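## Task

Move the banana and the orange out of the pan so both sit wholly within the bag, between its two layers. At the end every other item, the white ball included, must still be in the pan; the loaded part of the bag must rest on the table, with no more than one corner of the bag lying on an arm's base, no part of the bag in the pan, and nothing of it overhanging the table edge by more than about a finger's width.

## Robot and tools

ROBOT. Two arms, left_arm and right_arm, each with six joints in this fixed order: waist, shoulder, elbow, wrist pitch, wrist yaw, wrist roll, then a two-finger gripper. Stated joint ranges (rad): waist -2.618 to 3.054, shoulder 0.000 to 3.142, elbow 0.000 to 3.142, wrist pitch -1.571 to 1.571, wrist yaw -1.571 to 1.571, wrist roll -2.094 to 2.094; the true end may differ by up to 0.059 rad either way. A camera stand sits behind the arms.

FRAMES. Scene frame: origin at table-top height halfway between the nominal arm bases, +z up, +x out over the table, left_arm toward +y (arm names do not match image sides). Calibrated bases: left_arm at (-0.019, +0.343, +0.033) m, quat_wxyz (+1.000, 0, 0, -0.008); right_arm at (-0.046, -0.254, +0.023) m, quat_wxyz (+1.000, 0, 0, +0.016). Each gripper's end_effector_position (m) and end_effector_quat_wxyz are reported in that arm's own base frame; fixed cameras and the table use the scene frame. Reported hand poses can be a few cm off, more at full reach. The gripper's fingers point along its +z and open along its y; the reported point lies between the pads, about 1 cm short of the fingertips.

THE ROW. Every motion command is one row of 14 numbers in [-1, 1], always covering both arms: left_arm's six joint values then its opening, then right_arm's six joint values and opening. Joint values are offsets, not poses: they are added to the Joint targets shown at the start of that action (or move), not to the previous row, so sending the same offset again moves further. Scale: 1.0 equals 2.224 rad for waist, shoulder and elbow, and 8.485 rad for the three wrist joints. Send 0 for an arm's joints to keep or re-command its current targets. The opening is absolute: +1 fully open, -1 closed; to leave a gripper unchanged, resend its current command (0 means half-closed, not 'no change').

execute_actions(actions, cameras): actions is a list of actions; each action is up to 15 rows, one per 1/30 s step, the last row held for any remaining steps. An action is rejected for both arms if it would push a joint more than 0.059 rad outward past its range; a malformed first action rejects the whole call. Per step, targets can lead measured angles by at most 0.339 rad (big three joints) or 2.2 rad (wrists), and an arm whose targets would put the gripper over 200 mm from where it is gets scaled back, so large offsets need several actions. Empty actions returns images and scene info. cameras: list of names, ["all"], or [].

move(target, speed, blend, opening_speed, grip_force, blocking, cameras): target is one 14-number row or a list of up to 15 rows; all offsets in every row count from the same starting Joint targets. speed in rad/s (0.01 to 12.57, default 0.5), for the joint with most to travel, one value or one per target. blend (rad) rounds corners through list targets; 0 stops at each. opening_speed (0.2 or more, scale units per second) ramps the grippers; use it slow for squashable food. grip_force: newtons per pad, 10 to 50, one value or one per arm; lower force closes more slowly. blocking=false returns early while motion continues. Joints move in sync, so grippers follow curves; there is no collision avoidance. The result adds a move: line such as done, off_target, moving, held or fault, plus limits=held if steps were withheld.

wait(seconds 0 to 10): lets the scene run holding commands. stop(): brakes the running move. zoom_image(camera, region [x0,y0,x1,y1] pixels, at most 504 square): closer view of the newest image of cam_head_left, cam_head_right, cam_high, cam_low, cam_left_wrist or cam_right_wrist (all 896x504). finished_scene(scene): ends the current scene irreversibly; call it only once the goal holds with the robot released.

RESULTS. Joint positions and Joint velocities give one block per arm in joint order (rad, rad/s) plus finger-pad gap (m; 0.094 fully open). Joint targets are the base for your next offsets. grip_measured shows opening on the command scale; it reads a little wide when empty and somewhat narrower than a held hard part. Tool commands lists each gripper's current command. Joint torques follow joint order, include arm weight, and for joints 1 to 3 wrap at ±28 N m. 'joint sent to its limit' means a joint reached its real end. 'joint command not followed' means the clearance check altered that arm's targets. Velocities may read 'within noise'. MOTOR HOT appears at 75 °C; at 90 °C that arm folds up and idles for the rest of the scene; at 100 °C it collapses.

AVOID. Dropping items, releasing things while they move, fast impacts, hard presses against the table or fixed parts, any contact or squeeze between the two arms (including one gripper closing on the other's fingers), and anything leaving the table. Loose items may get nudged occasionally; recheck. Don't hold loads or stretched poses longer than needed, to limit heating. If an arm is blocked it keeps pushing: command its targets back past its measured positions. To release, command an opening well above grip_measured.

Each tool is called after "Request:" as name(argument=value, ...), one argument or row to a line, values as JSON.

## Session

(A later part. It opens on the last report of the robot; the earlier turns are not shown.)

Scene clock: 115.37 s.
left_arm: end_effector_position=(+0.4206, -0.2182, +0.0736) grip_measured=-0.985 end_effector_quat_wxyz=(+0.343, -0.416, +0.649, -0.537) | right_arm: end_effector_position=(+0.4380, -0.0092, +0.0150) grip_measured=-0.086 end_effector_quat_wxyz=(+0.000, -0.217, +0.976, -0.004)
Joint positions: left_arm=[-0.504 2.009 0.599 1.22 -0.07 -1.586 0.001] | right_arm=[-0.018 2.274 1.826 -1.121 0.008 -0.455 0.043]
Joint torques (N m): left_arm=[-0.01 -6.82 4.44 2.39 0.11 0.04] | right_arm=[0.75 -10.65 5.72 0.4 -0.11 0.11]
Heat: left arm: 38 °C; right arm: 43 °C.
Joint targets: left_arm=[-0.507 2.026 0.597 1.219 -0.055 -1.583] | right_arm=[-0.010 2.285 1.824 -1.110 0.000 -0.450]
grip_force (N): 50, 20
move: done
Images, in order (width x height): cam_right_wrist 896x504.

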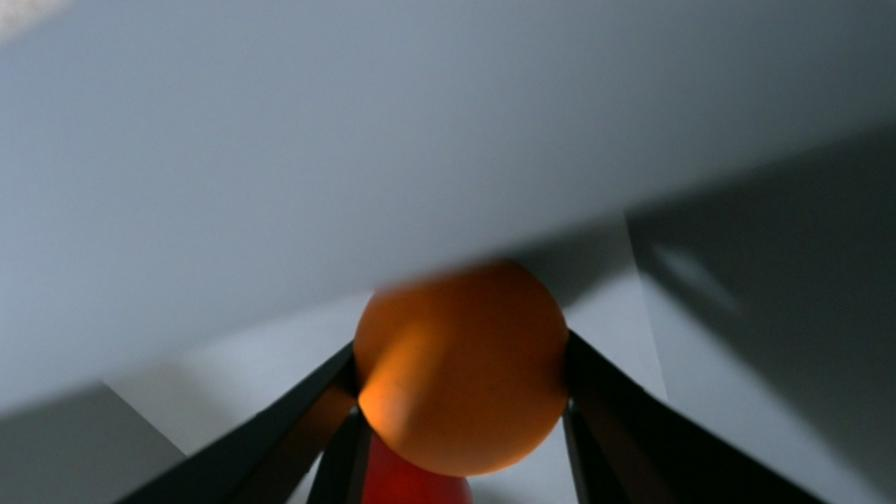

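Request:
move(
  target=[
    [0,0,0,0,0,0,-1,0,-0.0247,0.1466,-0.0448,0,0,-0.1],
    [0,0,0,0,0,0,-1,0.0045,-0.1506,0.0567,-0.0401,0,0.0884,-0.1],
    [0,0,0,0,0,0,-1,0.2743,-0.3305,-0.4155,0.1308,0.0295,0.2475,-0.1],
    [0,0,0,0,0,0,-1,0.3632,-0.1041,-0.4233,0.2137,0.0418,0.2586,-0.1],
  ],
  speed=[0.5,0.9,0.9,0.6],
  blend=[0.1,0.2,0.15,0],
  cameras=["all"],
)

Request:
zoom_image(
  camera="cam_low",
  region=[370, 270, 490, 360],
)

Request:
zoom_image(
  camera="cam_high",
  region=[380, 110, 540, 270],
)

Scene clock: 121.63 s.
left_arm: end_effector_position=(+0.4206, -0.2182, +0.0736) grip_measured=-0.985 end_effector_quat_wxyz=(+0.343, -0.416, +0.649, -0.537) | right_arm: end_effector_position=(+0.3951, +0.3180, +0.0371) grip_measured=-0.092 end_effector_quat_wxyz=(+0.293, +0.462, +0.710, +0.443)
Joint positions: left_arm=[-0.504 2.009 0.599 1.22 -0.07 -1.586 0.001] | right_arm=[0.794 2.046 0.883 0.682 0.344 1.738 0.043]
Joint torques (N m): left_arm=[0.01 -6.82 4.48 2.39 0.11 0.04] | right_arm=[0.38 -8.55 5.22 1.98 0.19 0.06]
Heat: left arm: 38 °C; right arm: 43 °C.
Joint targets: left_arm=[-0.507 2.026 0.597 1.219 -0.055 -1.583] | right_arm=[0.797 2.053 0.882 0.703 0.355 1.744]
grip_force (N): 50, 20
move: done

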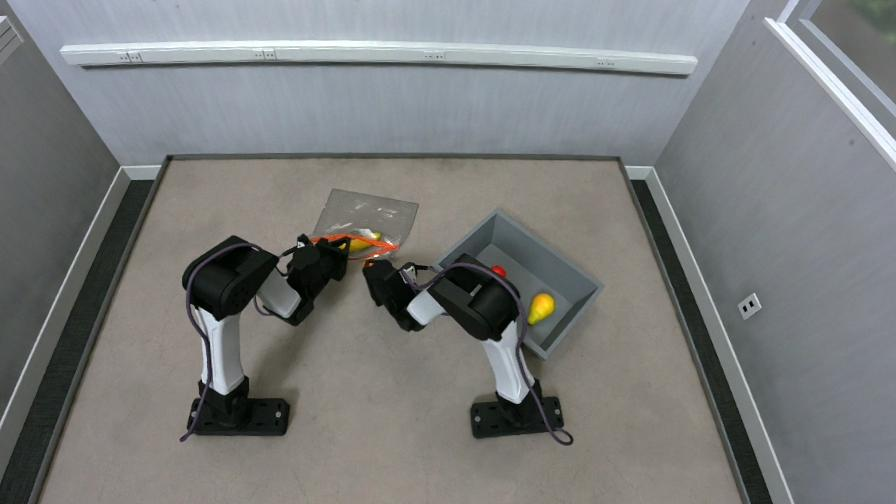

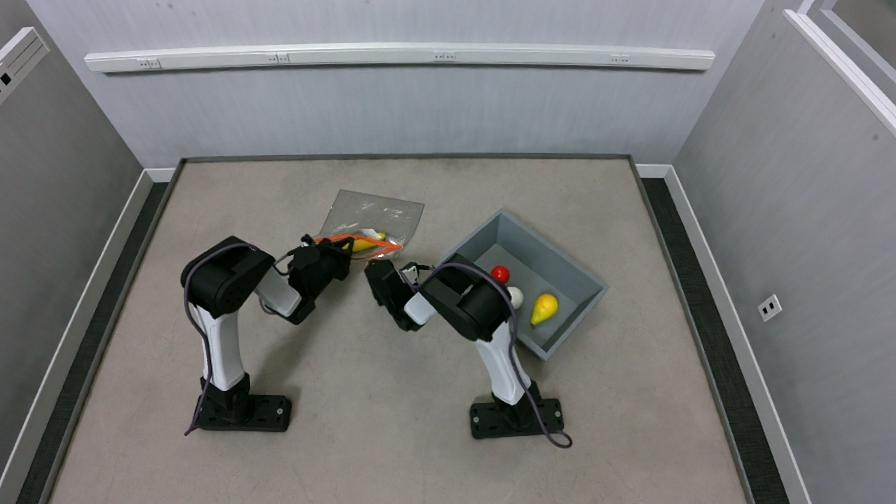

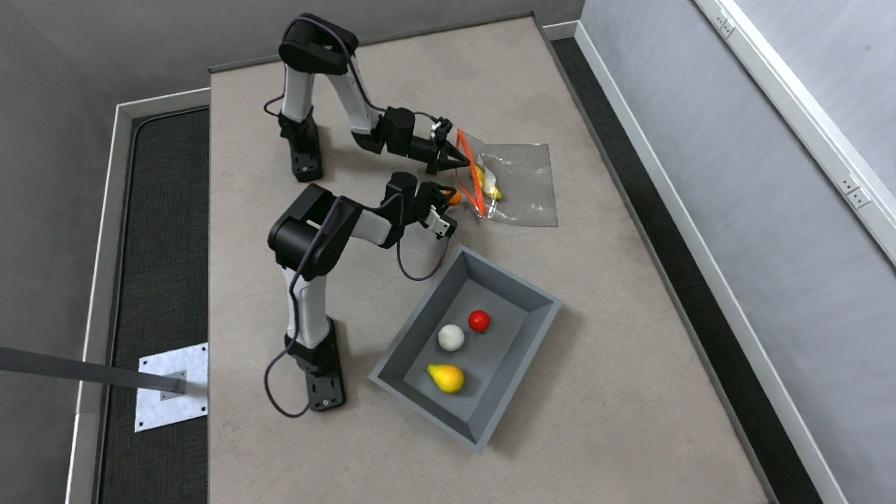

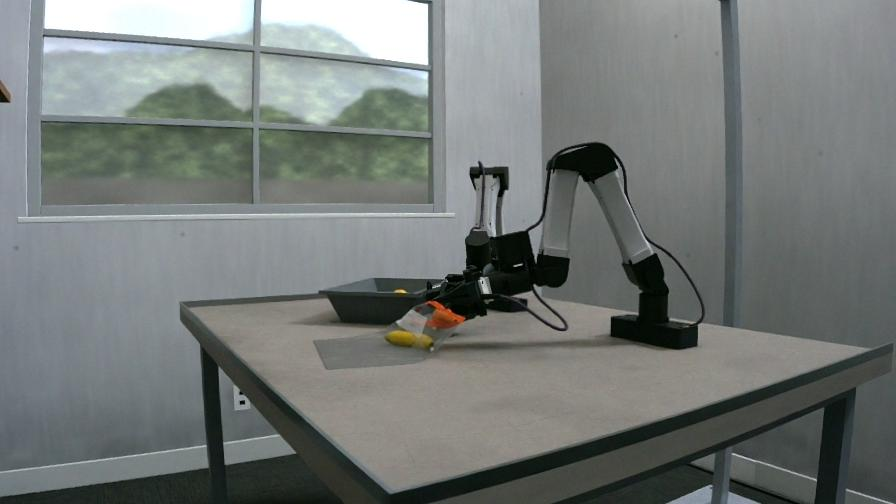

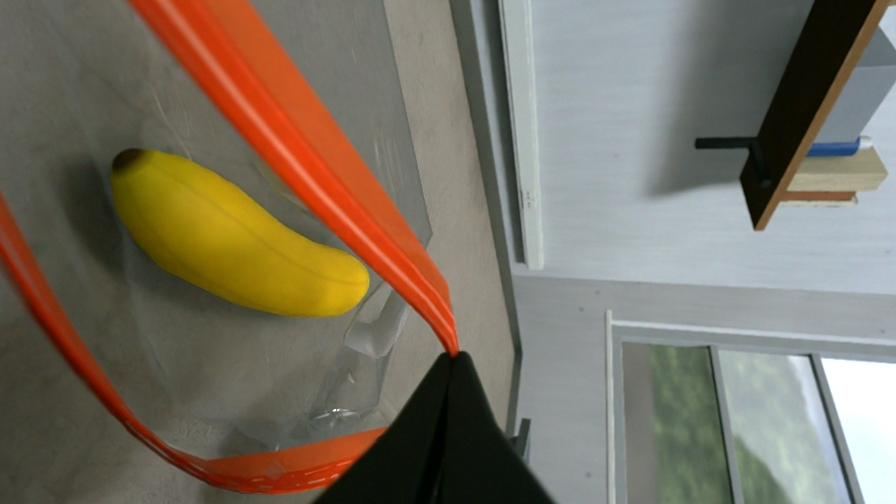

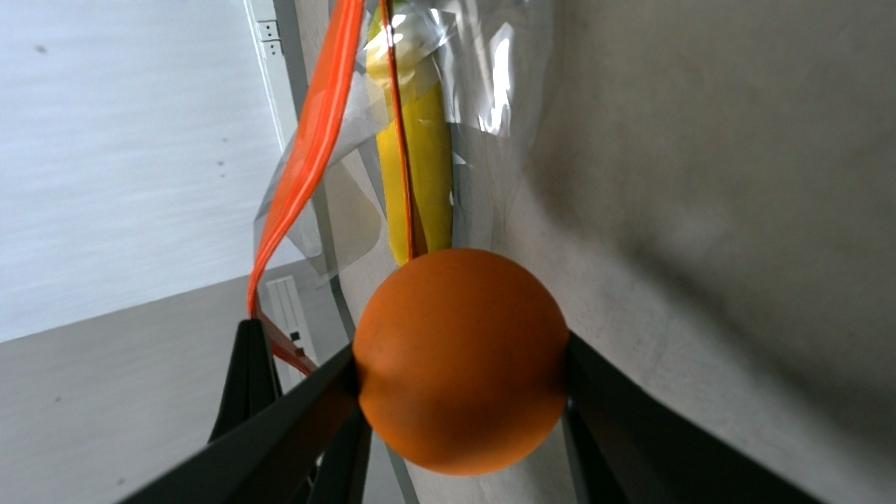

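Scaled by 4.200 from the camera's 896x504 image, which has a finer 1280x720 frame.

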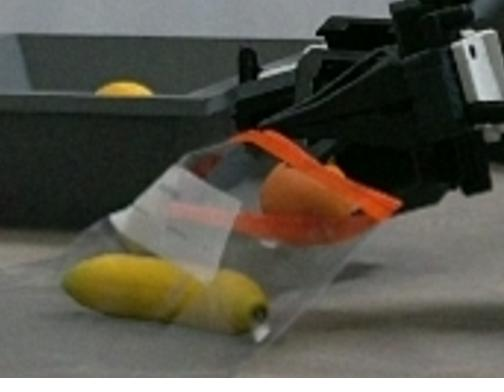

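Scaled by 3.150 from the camera's 896x504 image, which has a finer 1280x720 frame.

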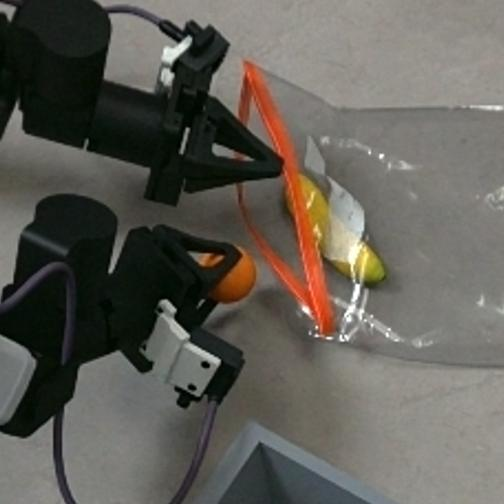

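Request:
move(
  target=[0,-0.0706,0.0058,-0.02,0,0,-1,0,0,0,0,0,0,-0.1],
  speed=0.3,
  cameras=["cam_low","cam_left_wrist","cam_right_wrist"],
)

Request:
zoom_image(
  camera="cam_low",
  region=[370, 270, 490, 360],
)

Scene clock: 123.47 s.
left_arm: end_effector_position=(+0.4169, -0.2161, +0.0890) grip_measured=-0.985 end_effector_quat_wxyz=(+0.336, -0.422, +0.660, -0.524) | right_arm: end_effector_position=(+0.3951, +0.3180, +0.0372) grip_measured=-0.092 end_effector_quat_wxyz=(+0.293, +0.462, +0.710, +0.443)
Joint positions: left_arm=[-0.504 1.891 0.599 1.064 -0.07 -1.586 0.001] | right_arm=[0.794 2.046 0.883 0.682 0.344 1.738 0.043]
Joint torques (N m): left_arm=[-0.02 -9.46 6.43 2.24 0.12 0.04] | right_arm=[0.39 -8.55 5.22 1.96 0.19 0.06]
Heat: left arm: 38 °C; right arm: 43 °C.
Joint targets: left_arm=[-0.507 1.869 0.609 1.050 -0.055 -1.583] | right_arm=[0.797 2.053 0.882 0.703 0.355 1.744]
grip_force (N): 50, 20
move: done
Images, in order (width x height): cam_low 896x504, cam_left_wrist 896x504, cam_right_wrist 896x504.

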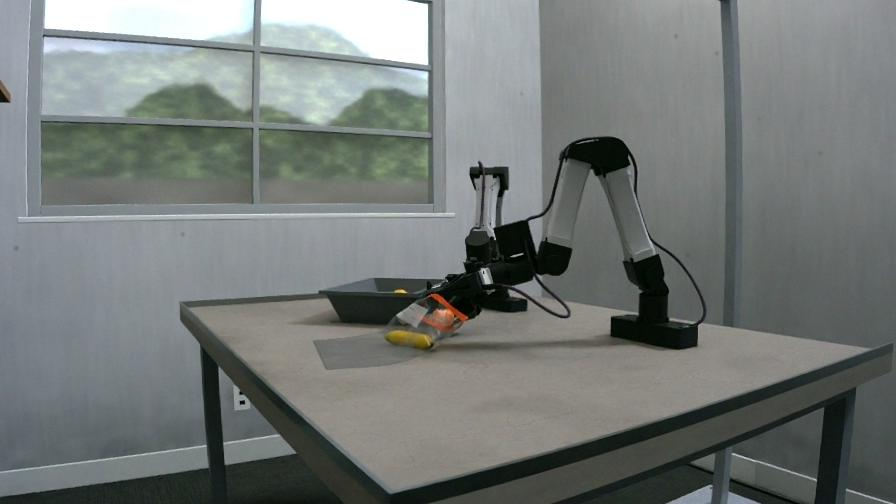

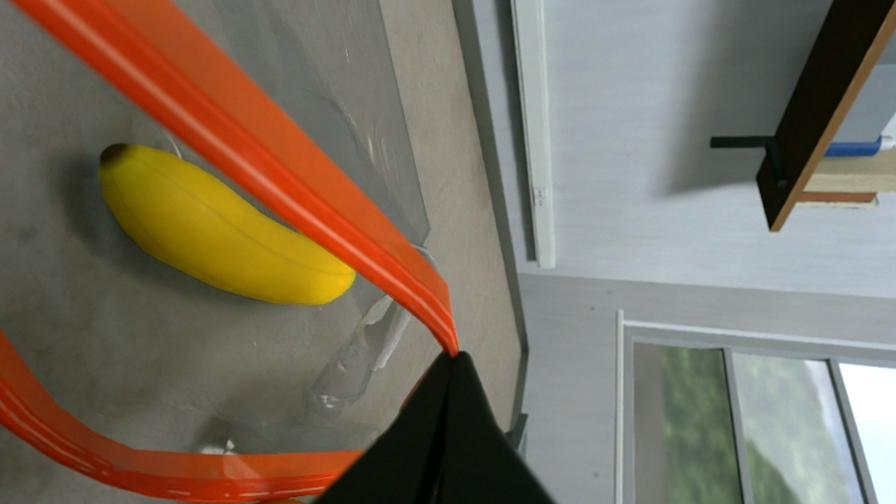

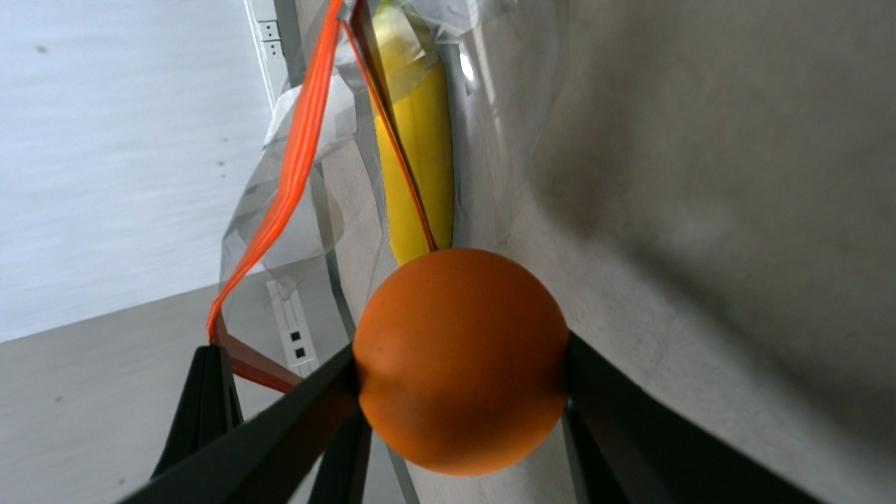

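Scaled by 4.200 from the camera's 896x504 image, which has a finer 1280x720 frame.

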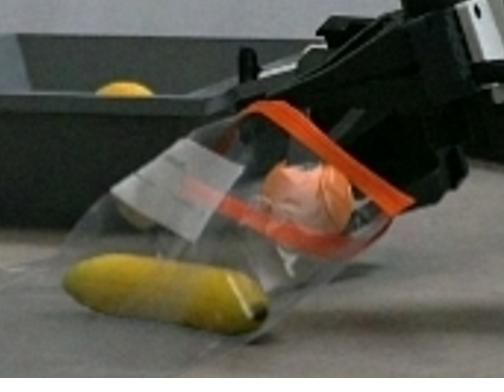

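Request:
move(
  target=[
    [0,0,0,0,0,0,-1,0,-0.027,0.0045,-0.0081,0,0,-0.1],
    [0,0,0,0,0,0,-1,-0.0378,0.0319,0.1028,-0.0169,-0.01,-0.0051,-0.1],
  ],
  speed=0.35,
  cameras=["cam_low","cam_high","cam_left_wrist","cam_right_wrist"],
)

Request:
zoom_image(
  camera="cam_low",
  region=[370, 270, 490, 360],
)

Request:
zoom_image(
  camera="cam_high",
  region=[380, 110, 540, 270],
)

Scene clock: 126.30 s.
left_arm: end_effector_position=(+0.4169, -0.2161, +0.0889) grip_measured=-0.985 end_effector_quat_wxyz=(+0.336, -0.422, +0.660, -0.524) | right_arm: end_effector_position=(+0.4450, +0.3251, +0.0517) grip_measured=-0.092 end_effector_quat_wxyz=(+0.292, +0.466, +0.708, +0.444)
Joint positions: left_arm=[-0.504 1.891 0.599 1.063 -0.07 -1.586 0.001] | right_arm=[0.718 2.112 1.085 0.556 0.279 1.711 0.043]
Joint torques (N m): left_arm=[-0.02 -9.51 6.43 2.23 0.12 0.04] | right_arm=[-0.55 -9.2 8.32 1.74 0.01 -0.11]
Heat: left arm: 38 °C; right arm: 43 °C.
Joint targets: left_arm=[-0.507 1.869 0.609 1.050 -0.055 -1.583] | right_arm=[0.714 2.124 1.111 0.560 0.270 1.701]
grip_force (N): 50, 20
move: done
Images, in order (width x height): cam_high 896x504, cam_low 896x504, cam_left_wrist 896x504, cam_right_wrist 896x504.

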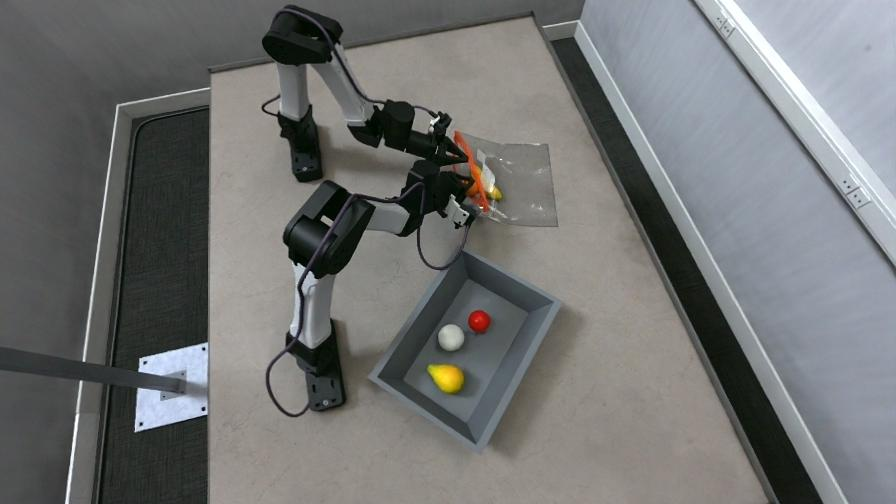

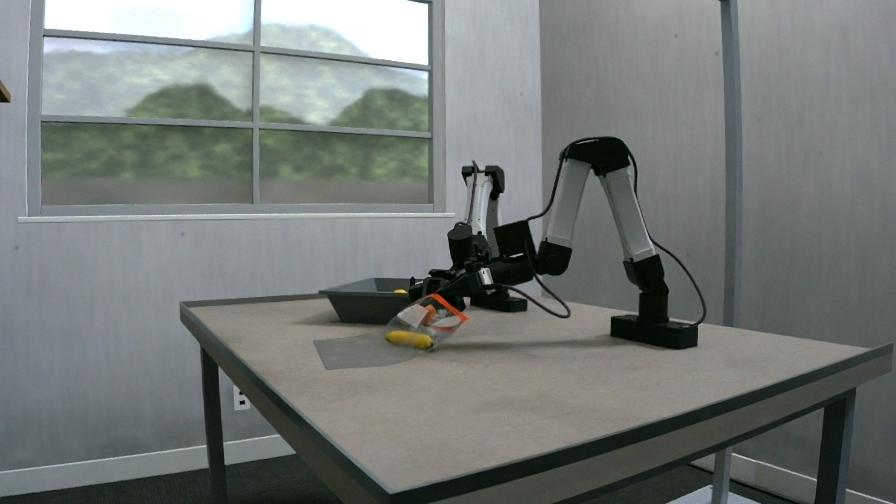

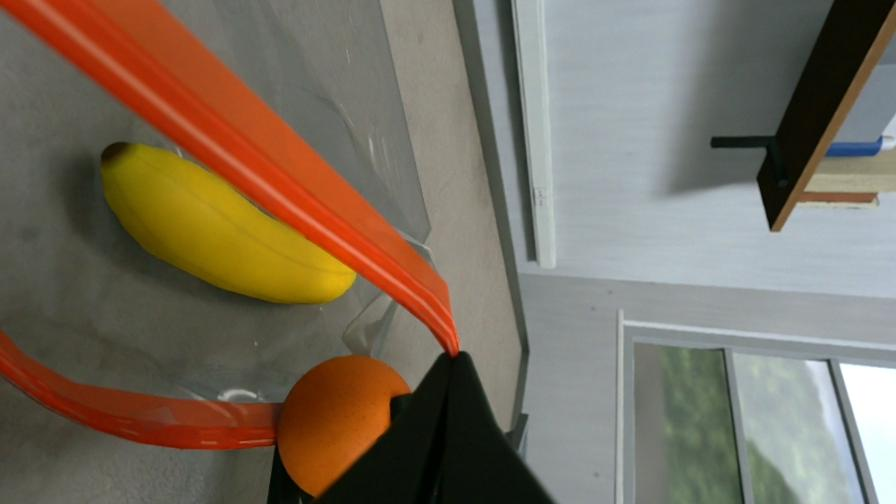

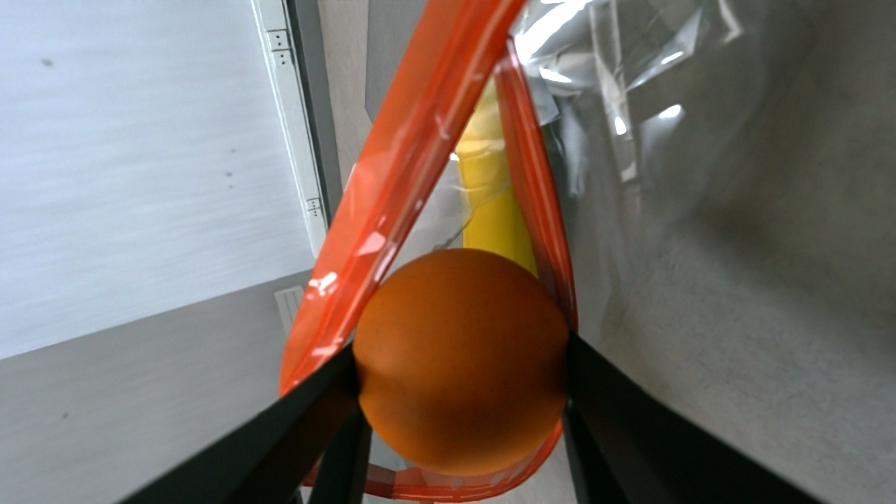

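Scaled by 4.200 from the camera's 896x504 image, which has a finer 1280x720 frame.

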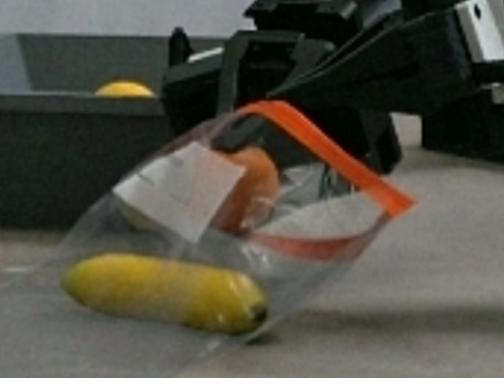

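Scaled by 3.150 from the camera's 896x504 image, which has a finer 1280x720 frame.

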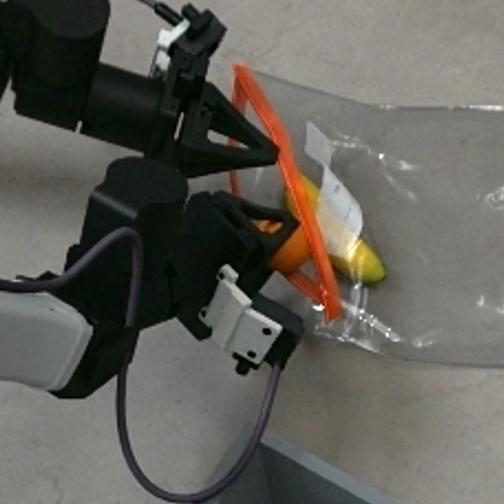

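Request:
move(
  target=[0,0,0,0,0,0,-1,-0.0346,0.0782,0.1124,-0.0081,-0.008,-0.0041,-0.1],
  speed=0.3,
  cameras=["cam_low","cam_high","cam_left_wrist","cam_right_wrist"],
)

Request:
zoom_image(
  camera="cam_low",
  region=[370, 270, 490, 360],
)

Request:
zoom_image(
  camera="cam_high",
  region=[380, 110, 540, 270],
)

Scene clock: 127.87 s.
left_arm: end_effector_position=(+0.4169, -0.2161, +0.0889) grip_measured=-0.985 end_effector_quat_wxyz=(+0.336, -0.422, +0.660, -0.524) | right_arm: end_effector_position=(+0.5057, +0.3343, +0.0467) grip_measured=-0.092 end_effector_quat_wxyz=(+0.294, +0.463, +0.703, +0.453)
Joint positions: left_arm=[-0.504 1.891 0.599 1.063 -0.07 -1.586 0.001] | right_arm=[0.644 2.279 1.337 0.501 0.21 1.676 0.043]
Joint torques (N m): left_arm=[-0.02 -9.47 6.45 2.24 0.11 0.05] | right_arm=[-0.58 -10.24 8.5 1.71 -0.02 -0.12]
Heat: left arm: 38 °C; right arm: 43 °C.
Joint targets: left_arm=[-0.507 1.869 0.609 1.050 -0.055 -1.583] | right_arm=[0.636 2.298 1.361 0.491 0.203 1.666]
grip_force (N): 50, 20
move: done
Images, in order (width x height): cam_high 896x504, cam_low 896x504, cam_left_wrist 896x504, cam_right_wrist 896x504.

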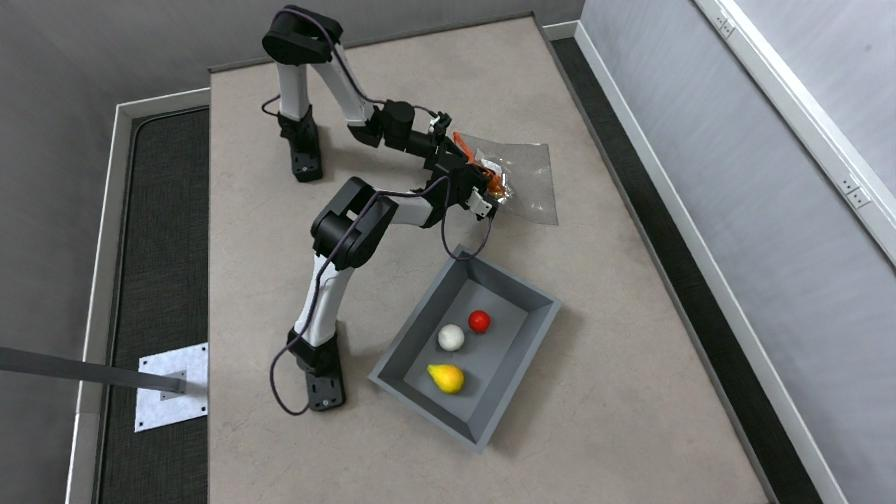

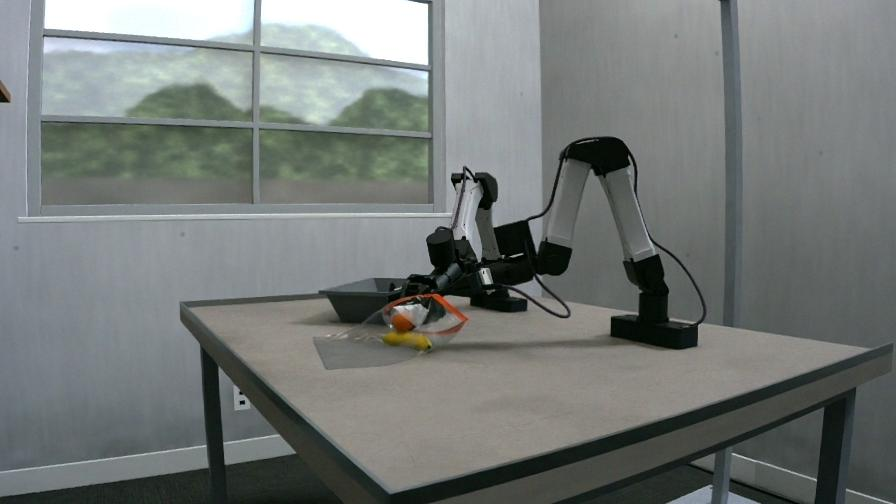

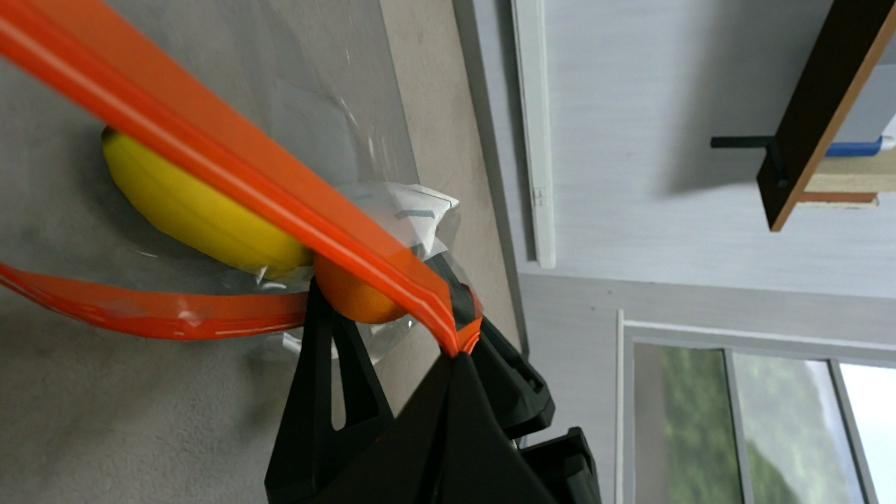

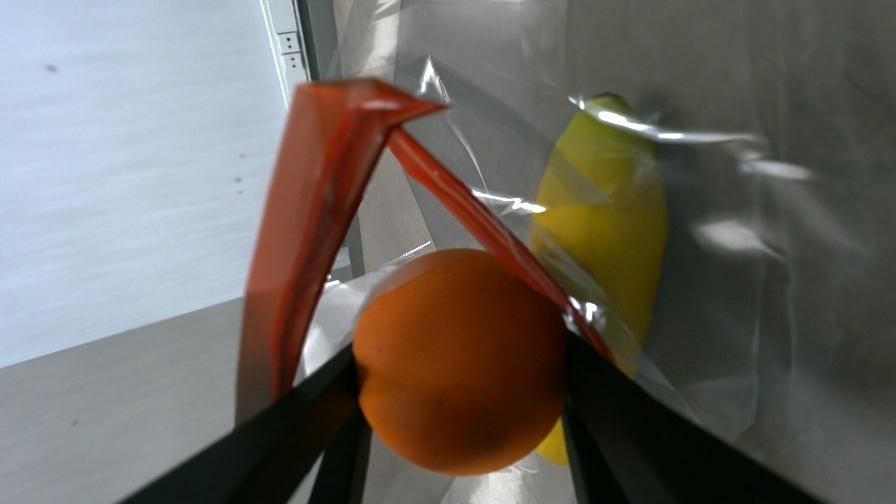

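Scaled by 4.200 from the camera's 896x504 image, which has a finer 1280x720 frame.

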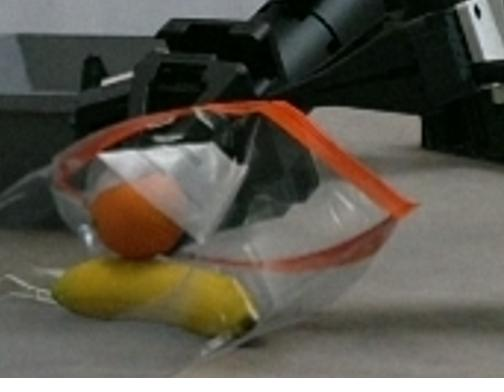

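Scaled by 3.150 from the camera's 896x504 image, which has a finer 1280x720 frame.

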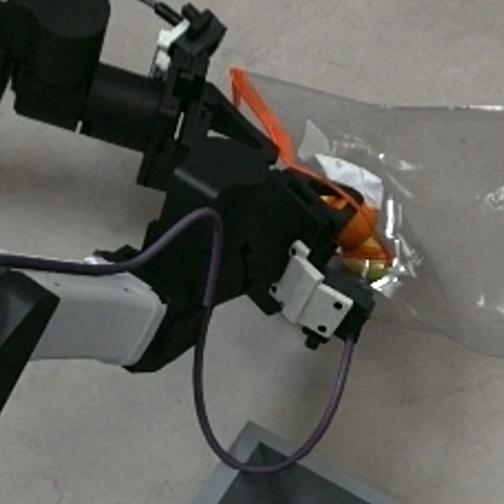

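Request:
move(
  target=[
    [0,0,0,0,0,0,-1,-0.0042,0.0552,0.0971,-0.0121,0.009,0.0046,-0.1],
    [0,0,0,0,0,0,-1,-0.0042,0.0699,0.094,-0.0074,0.009,0.0046,-0.1],
  ],
  speed=0.3,
  cameras=["cam_low","cam_high","cam_left_wrist","cam_right_wrist"],
)

Request:
zoom_image(
  camera="cam_low",
  region=[350, 270, 490, 375],
)

Request:
zoom_image(
  camera="cam_high",
  region=[420, 110, 580, 270],
)

Scene clock: 130.27 s.
left_arm: end_effector_position=(+0.4169, -0.2161, +0.0889) grip_measured=-0.985 end_effector_quat_wxyz=(+0.336, -0.422, +0.660, -0.524) | right_arm: end_effector_position=(+0.5471, +0.3475, +0.0476) grip_measured=-0.092 end_effector_quat_wxyz=(+0.317, +0.482, +0.674, +0.461)
Joint positions: left_arm=[-0.504 1.891 0.599 1.063 -0.07 -1.586 0.001] | right_arm=[0.637 2.421 1.56 0.464 0.269 1.7 0.043]
Joint torques (N m): left_arm=[-0.03 -9.48 6.42 2.24 0.11 0.05] | right_arm=[-0.92 -10.18 7.49 1.46 0.15 0.04]
Heat: left arm: 38 °C; right arm: 43 °C.
Joint targets: left_arm=[-0.507 1.869 0.609 1.050 -0.055 -1.583] | right_arm=[0.627 2.454 1.570 0.428 0.279 1.705]
grip_force (N): 50, 20
move: off_target (right_arm); right_arm: the wrist pitch is farthest, 0.036 rad from its target
Images, in order (width x height): cam_high 896x504, cam_low 896x504, cam_left_wrist 896x504, cam_right_wrist 896x504.

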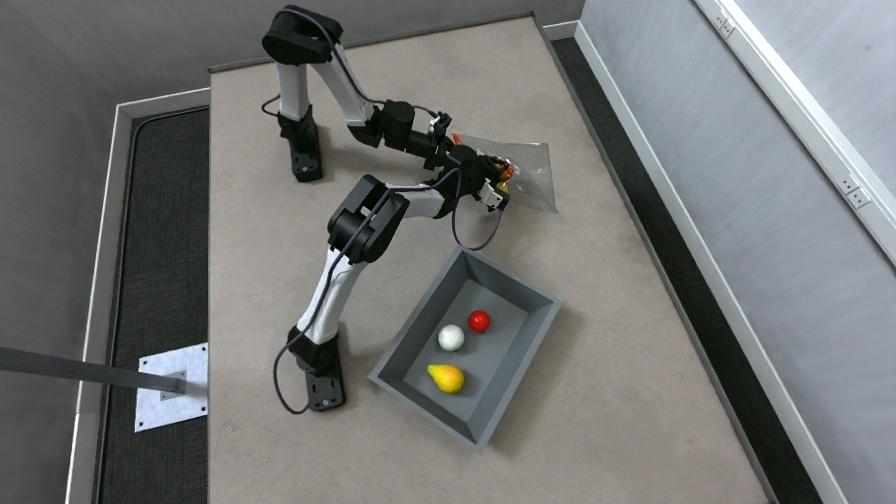

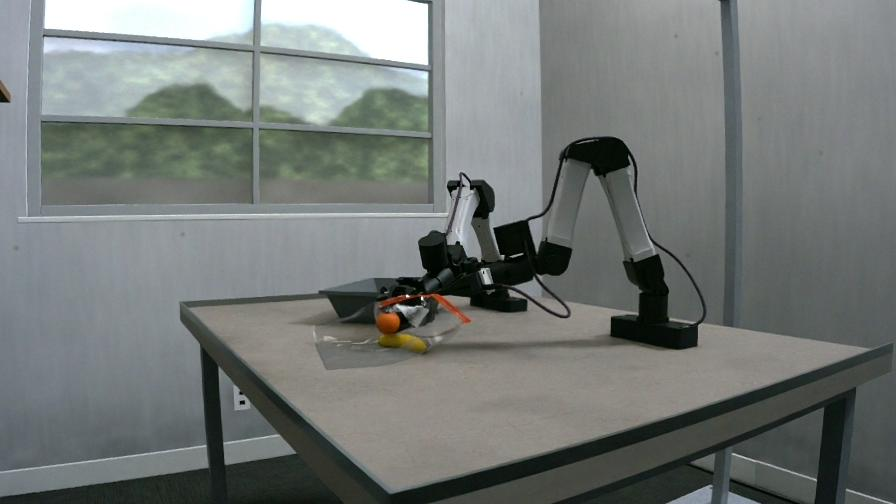

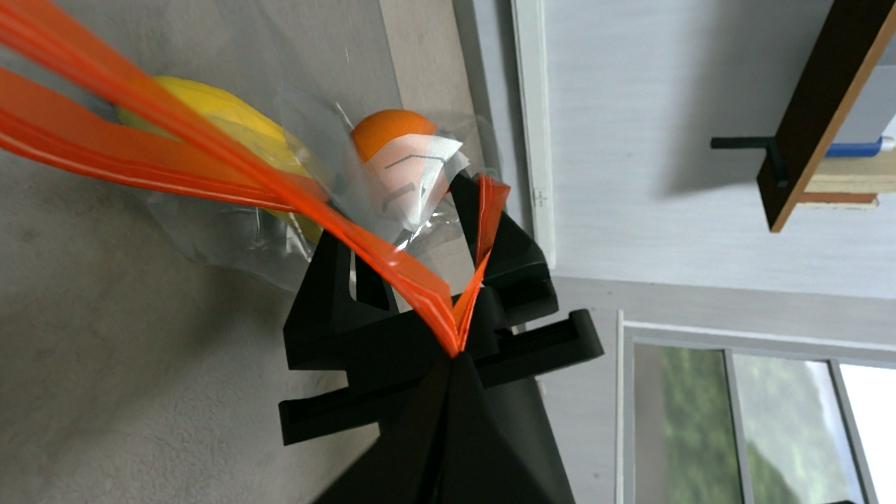

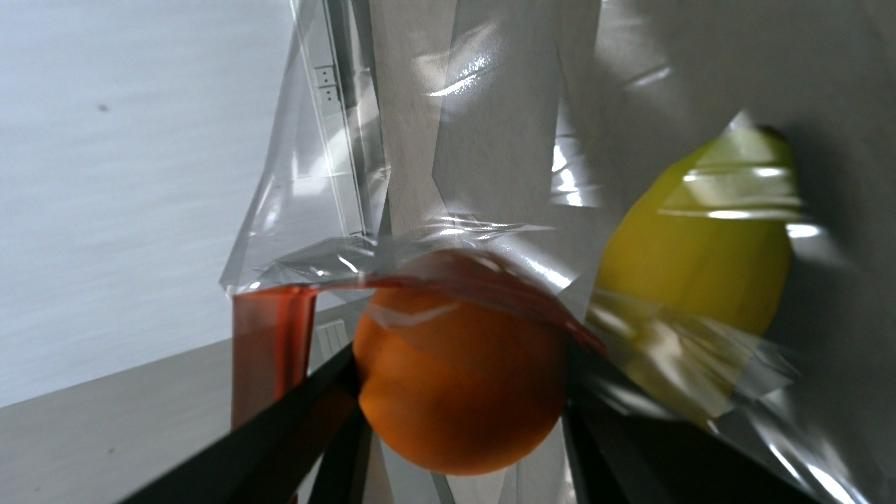

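Scaled by 3.600 from the camera's 896x504 image, which has a finer 1280x720 frame.

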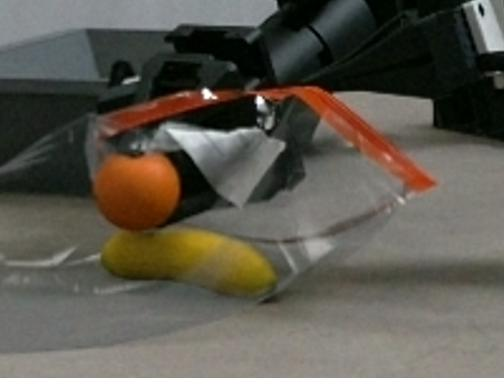

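Scaled by 3.150 from the camera's 896x504 image, which has a finer 1280x720 frame.

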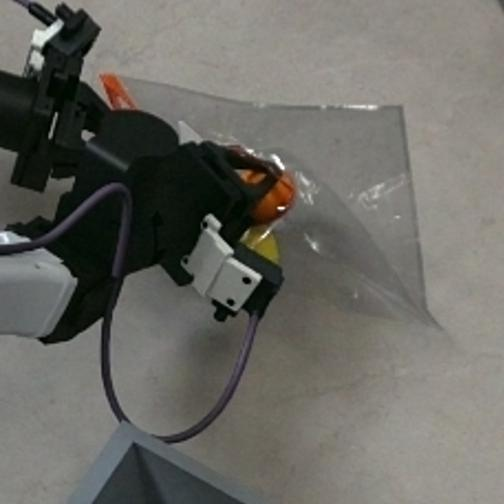

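Request:
move(
  target=[0,0,0,0,0,0,-1,0,-0.01,0,0.003,0,0,0.3],
  speed=0.3,
  opening_speed=0.4,
  cameras=["cam_low","cam_high","cam_left_wrist","cam_right_wrist"],
)

Request:
zoom_image(
  camera="cam_low",
  region=[350, 270, 490, 375],
)

Request:
zoom_image(
  camera="cam_high",
  region=[420, 110, 580, 270],
)

Scene clock: 131.87 s.
left_arm: end_effector_position=(+0.4169, -0.2161, +0.0888) grip_measured=-0.985 end_effector_quat_wxyz=(+0.336, -0.422, +0.660, -0.524) | right_arm: end_effector_position=(+0.5500, +0.3484, +0.0556) grip_measured=+0.298 end_effector_quat_wxyz=(+0.324, +0.480, +0.663, +0.474)
Joint positions: left_arm=[-0.504 1.891 0.599 1.063 -0.07 -1.586 0.001] | right_arm=[0.637 2.421 1.56 0.499 0.275 1.701 0.061]
Joint torques (N m): left_arm=[-0.03 -9.46 6.43 2.24 0.12 0.05] | right_arm=[-0.94 -12.11 7.49 1.39 0.09 0.03]
Heat: left arm: 38 °C; right arm: 43 °C.
Joint targets: left_arm=[-0.507 1.869 0.609 1.049 -0.055 -1.583] | right_arm=[0.627 2.432 1.570 0.454 0.279 1.705]
grip_force (N): 50, 20
move: off_target (right_arm); right_arm: the wrist pitch is farthest, 0.046 rad from its target
Images, in order (width x height): cam_high 896x504, cam_low 896x504, cam_left_wrist 896x504, cam_right_wrist 896x504.

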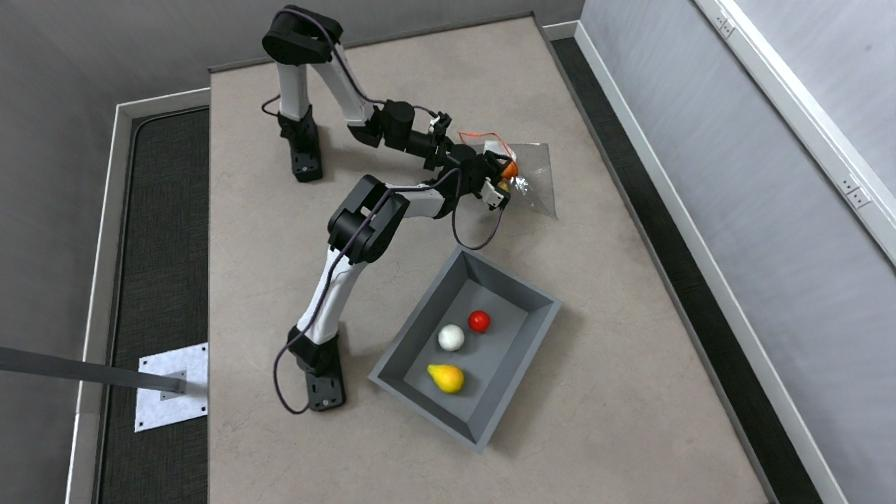

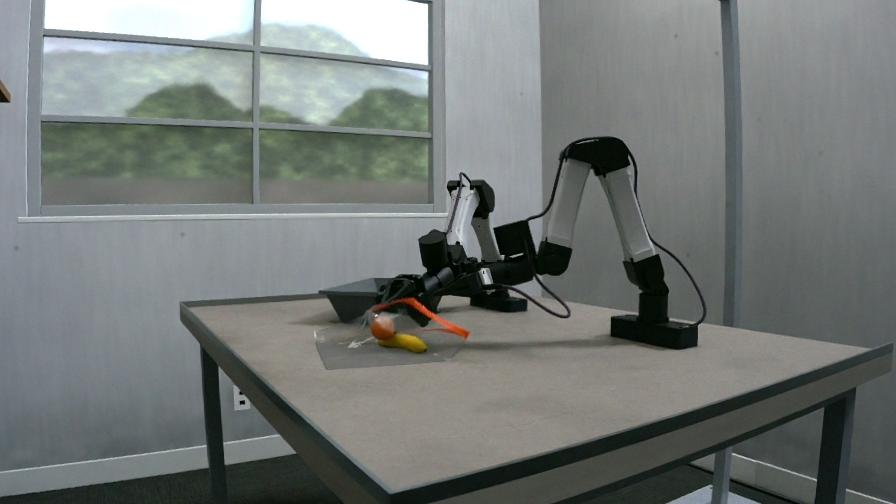

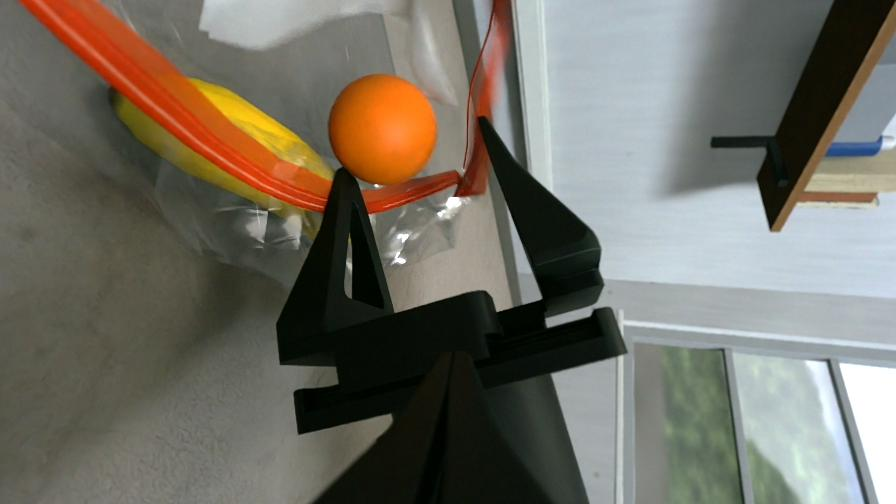

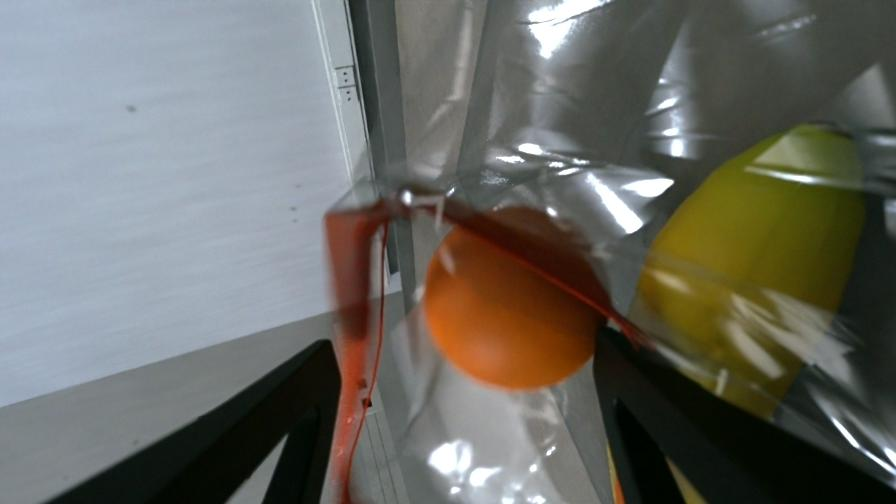

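Scaled by 3.600 from the camera's 896x504 image, which has a finer 1280x720 frame.

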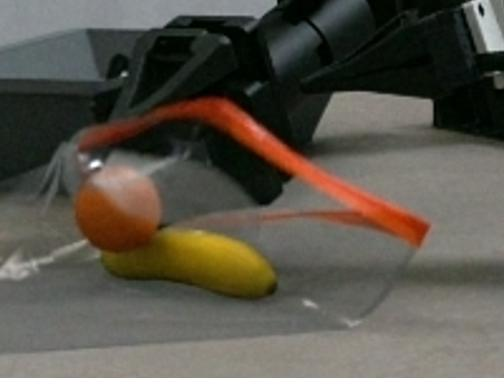

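Scaled by 3.150 from the camera's 896x504 image, which has a finer 1280x720 frame.

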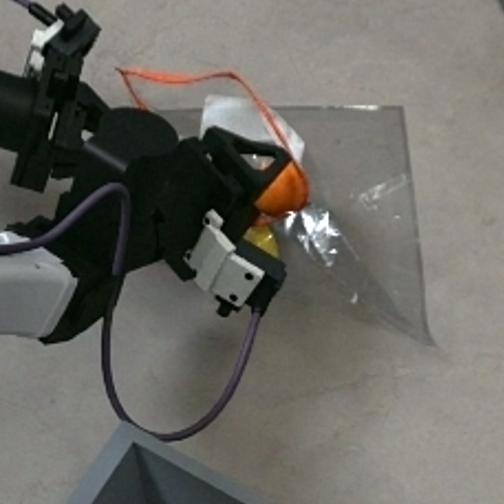

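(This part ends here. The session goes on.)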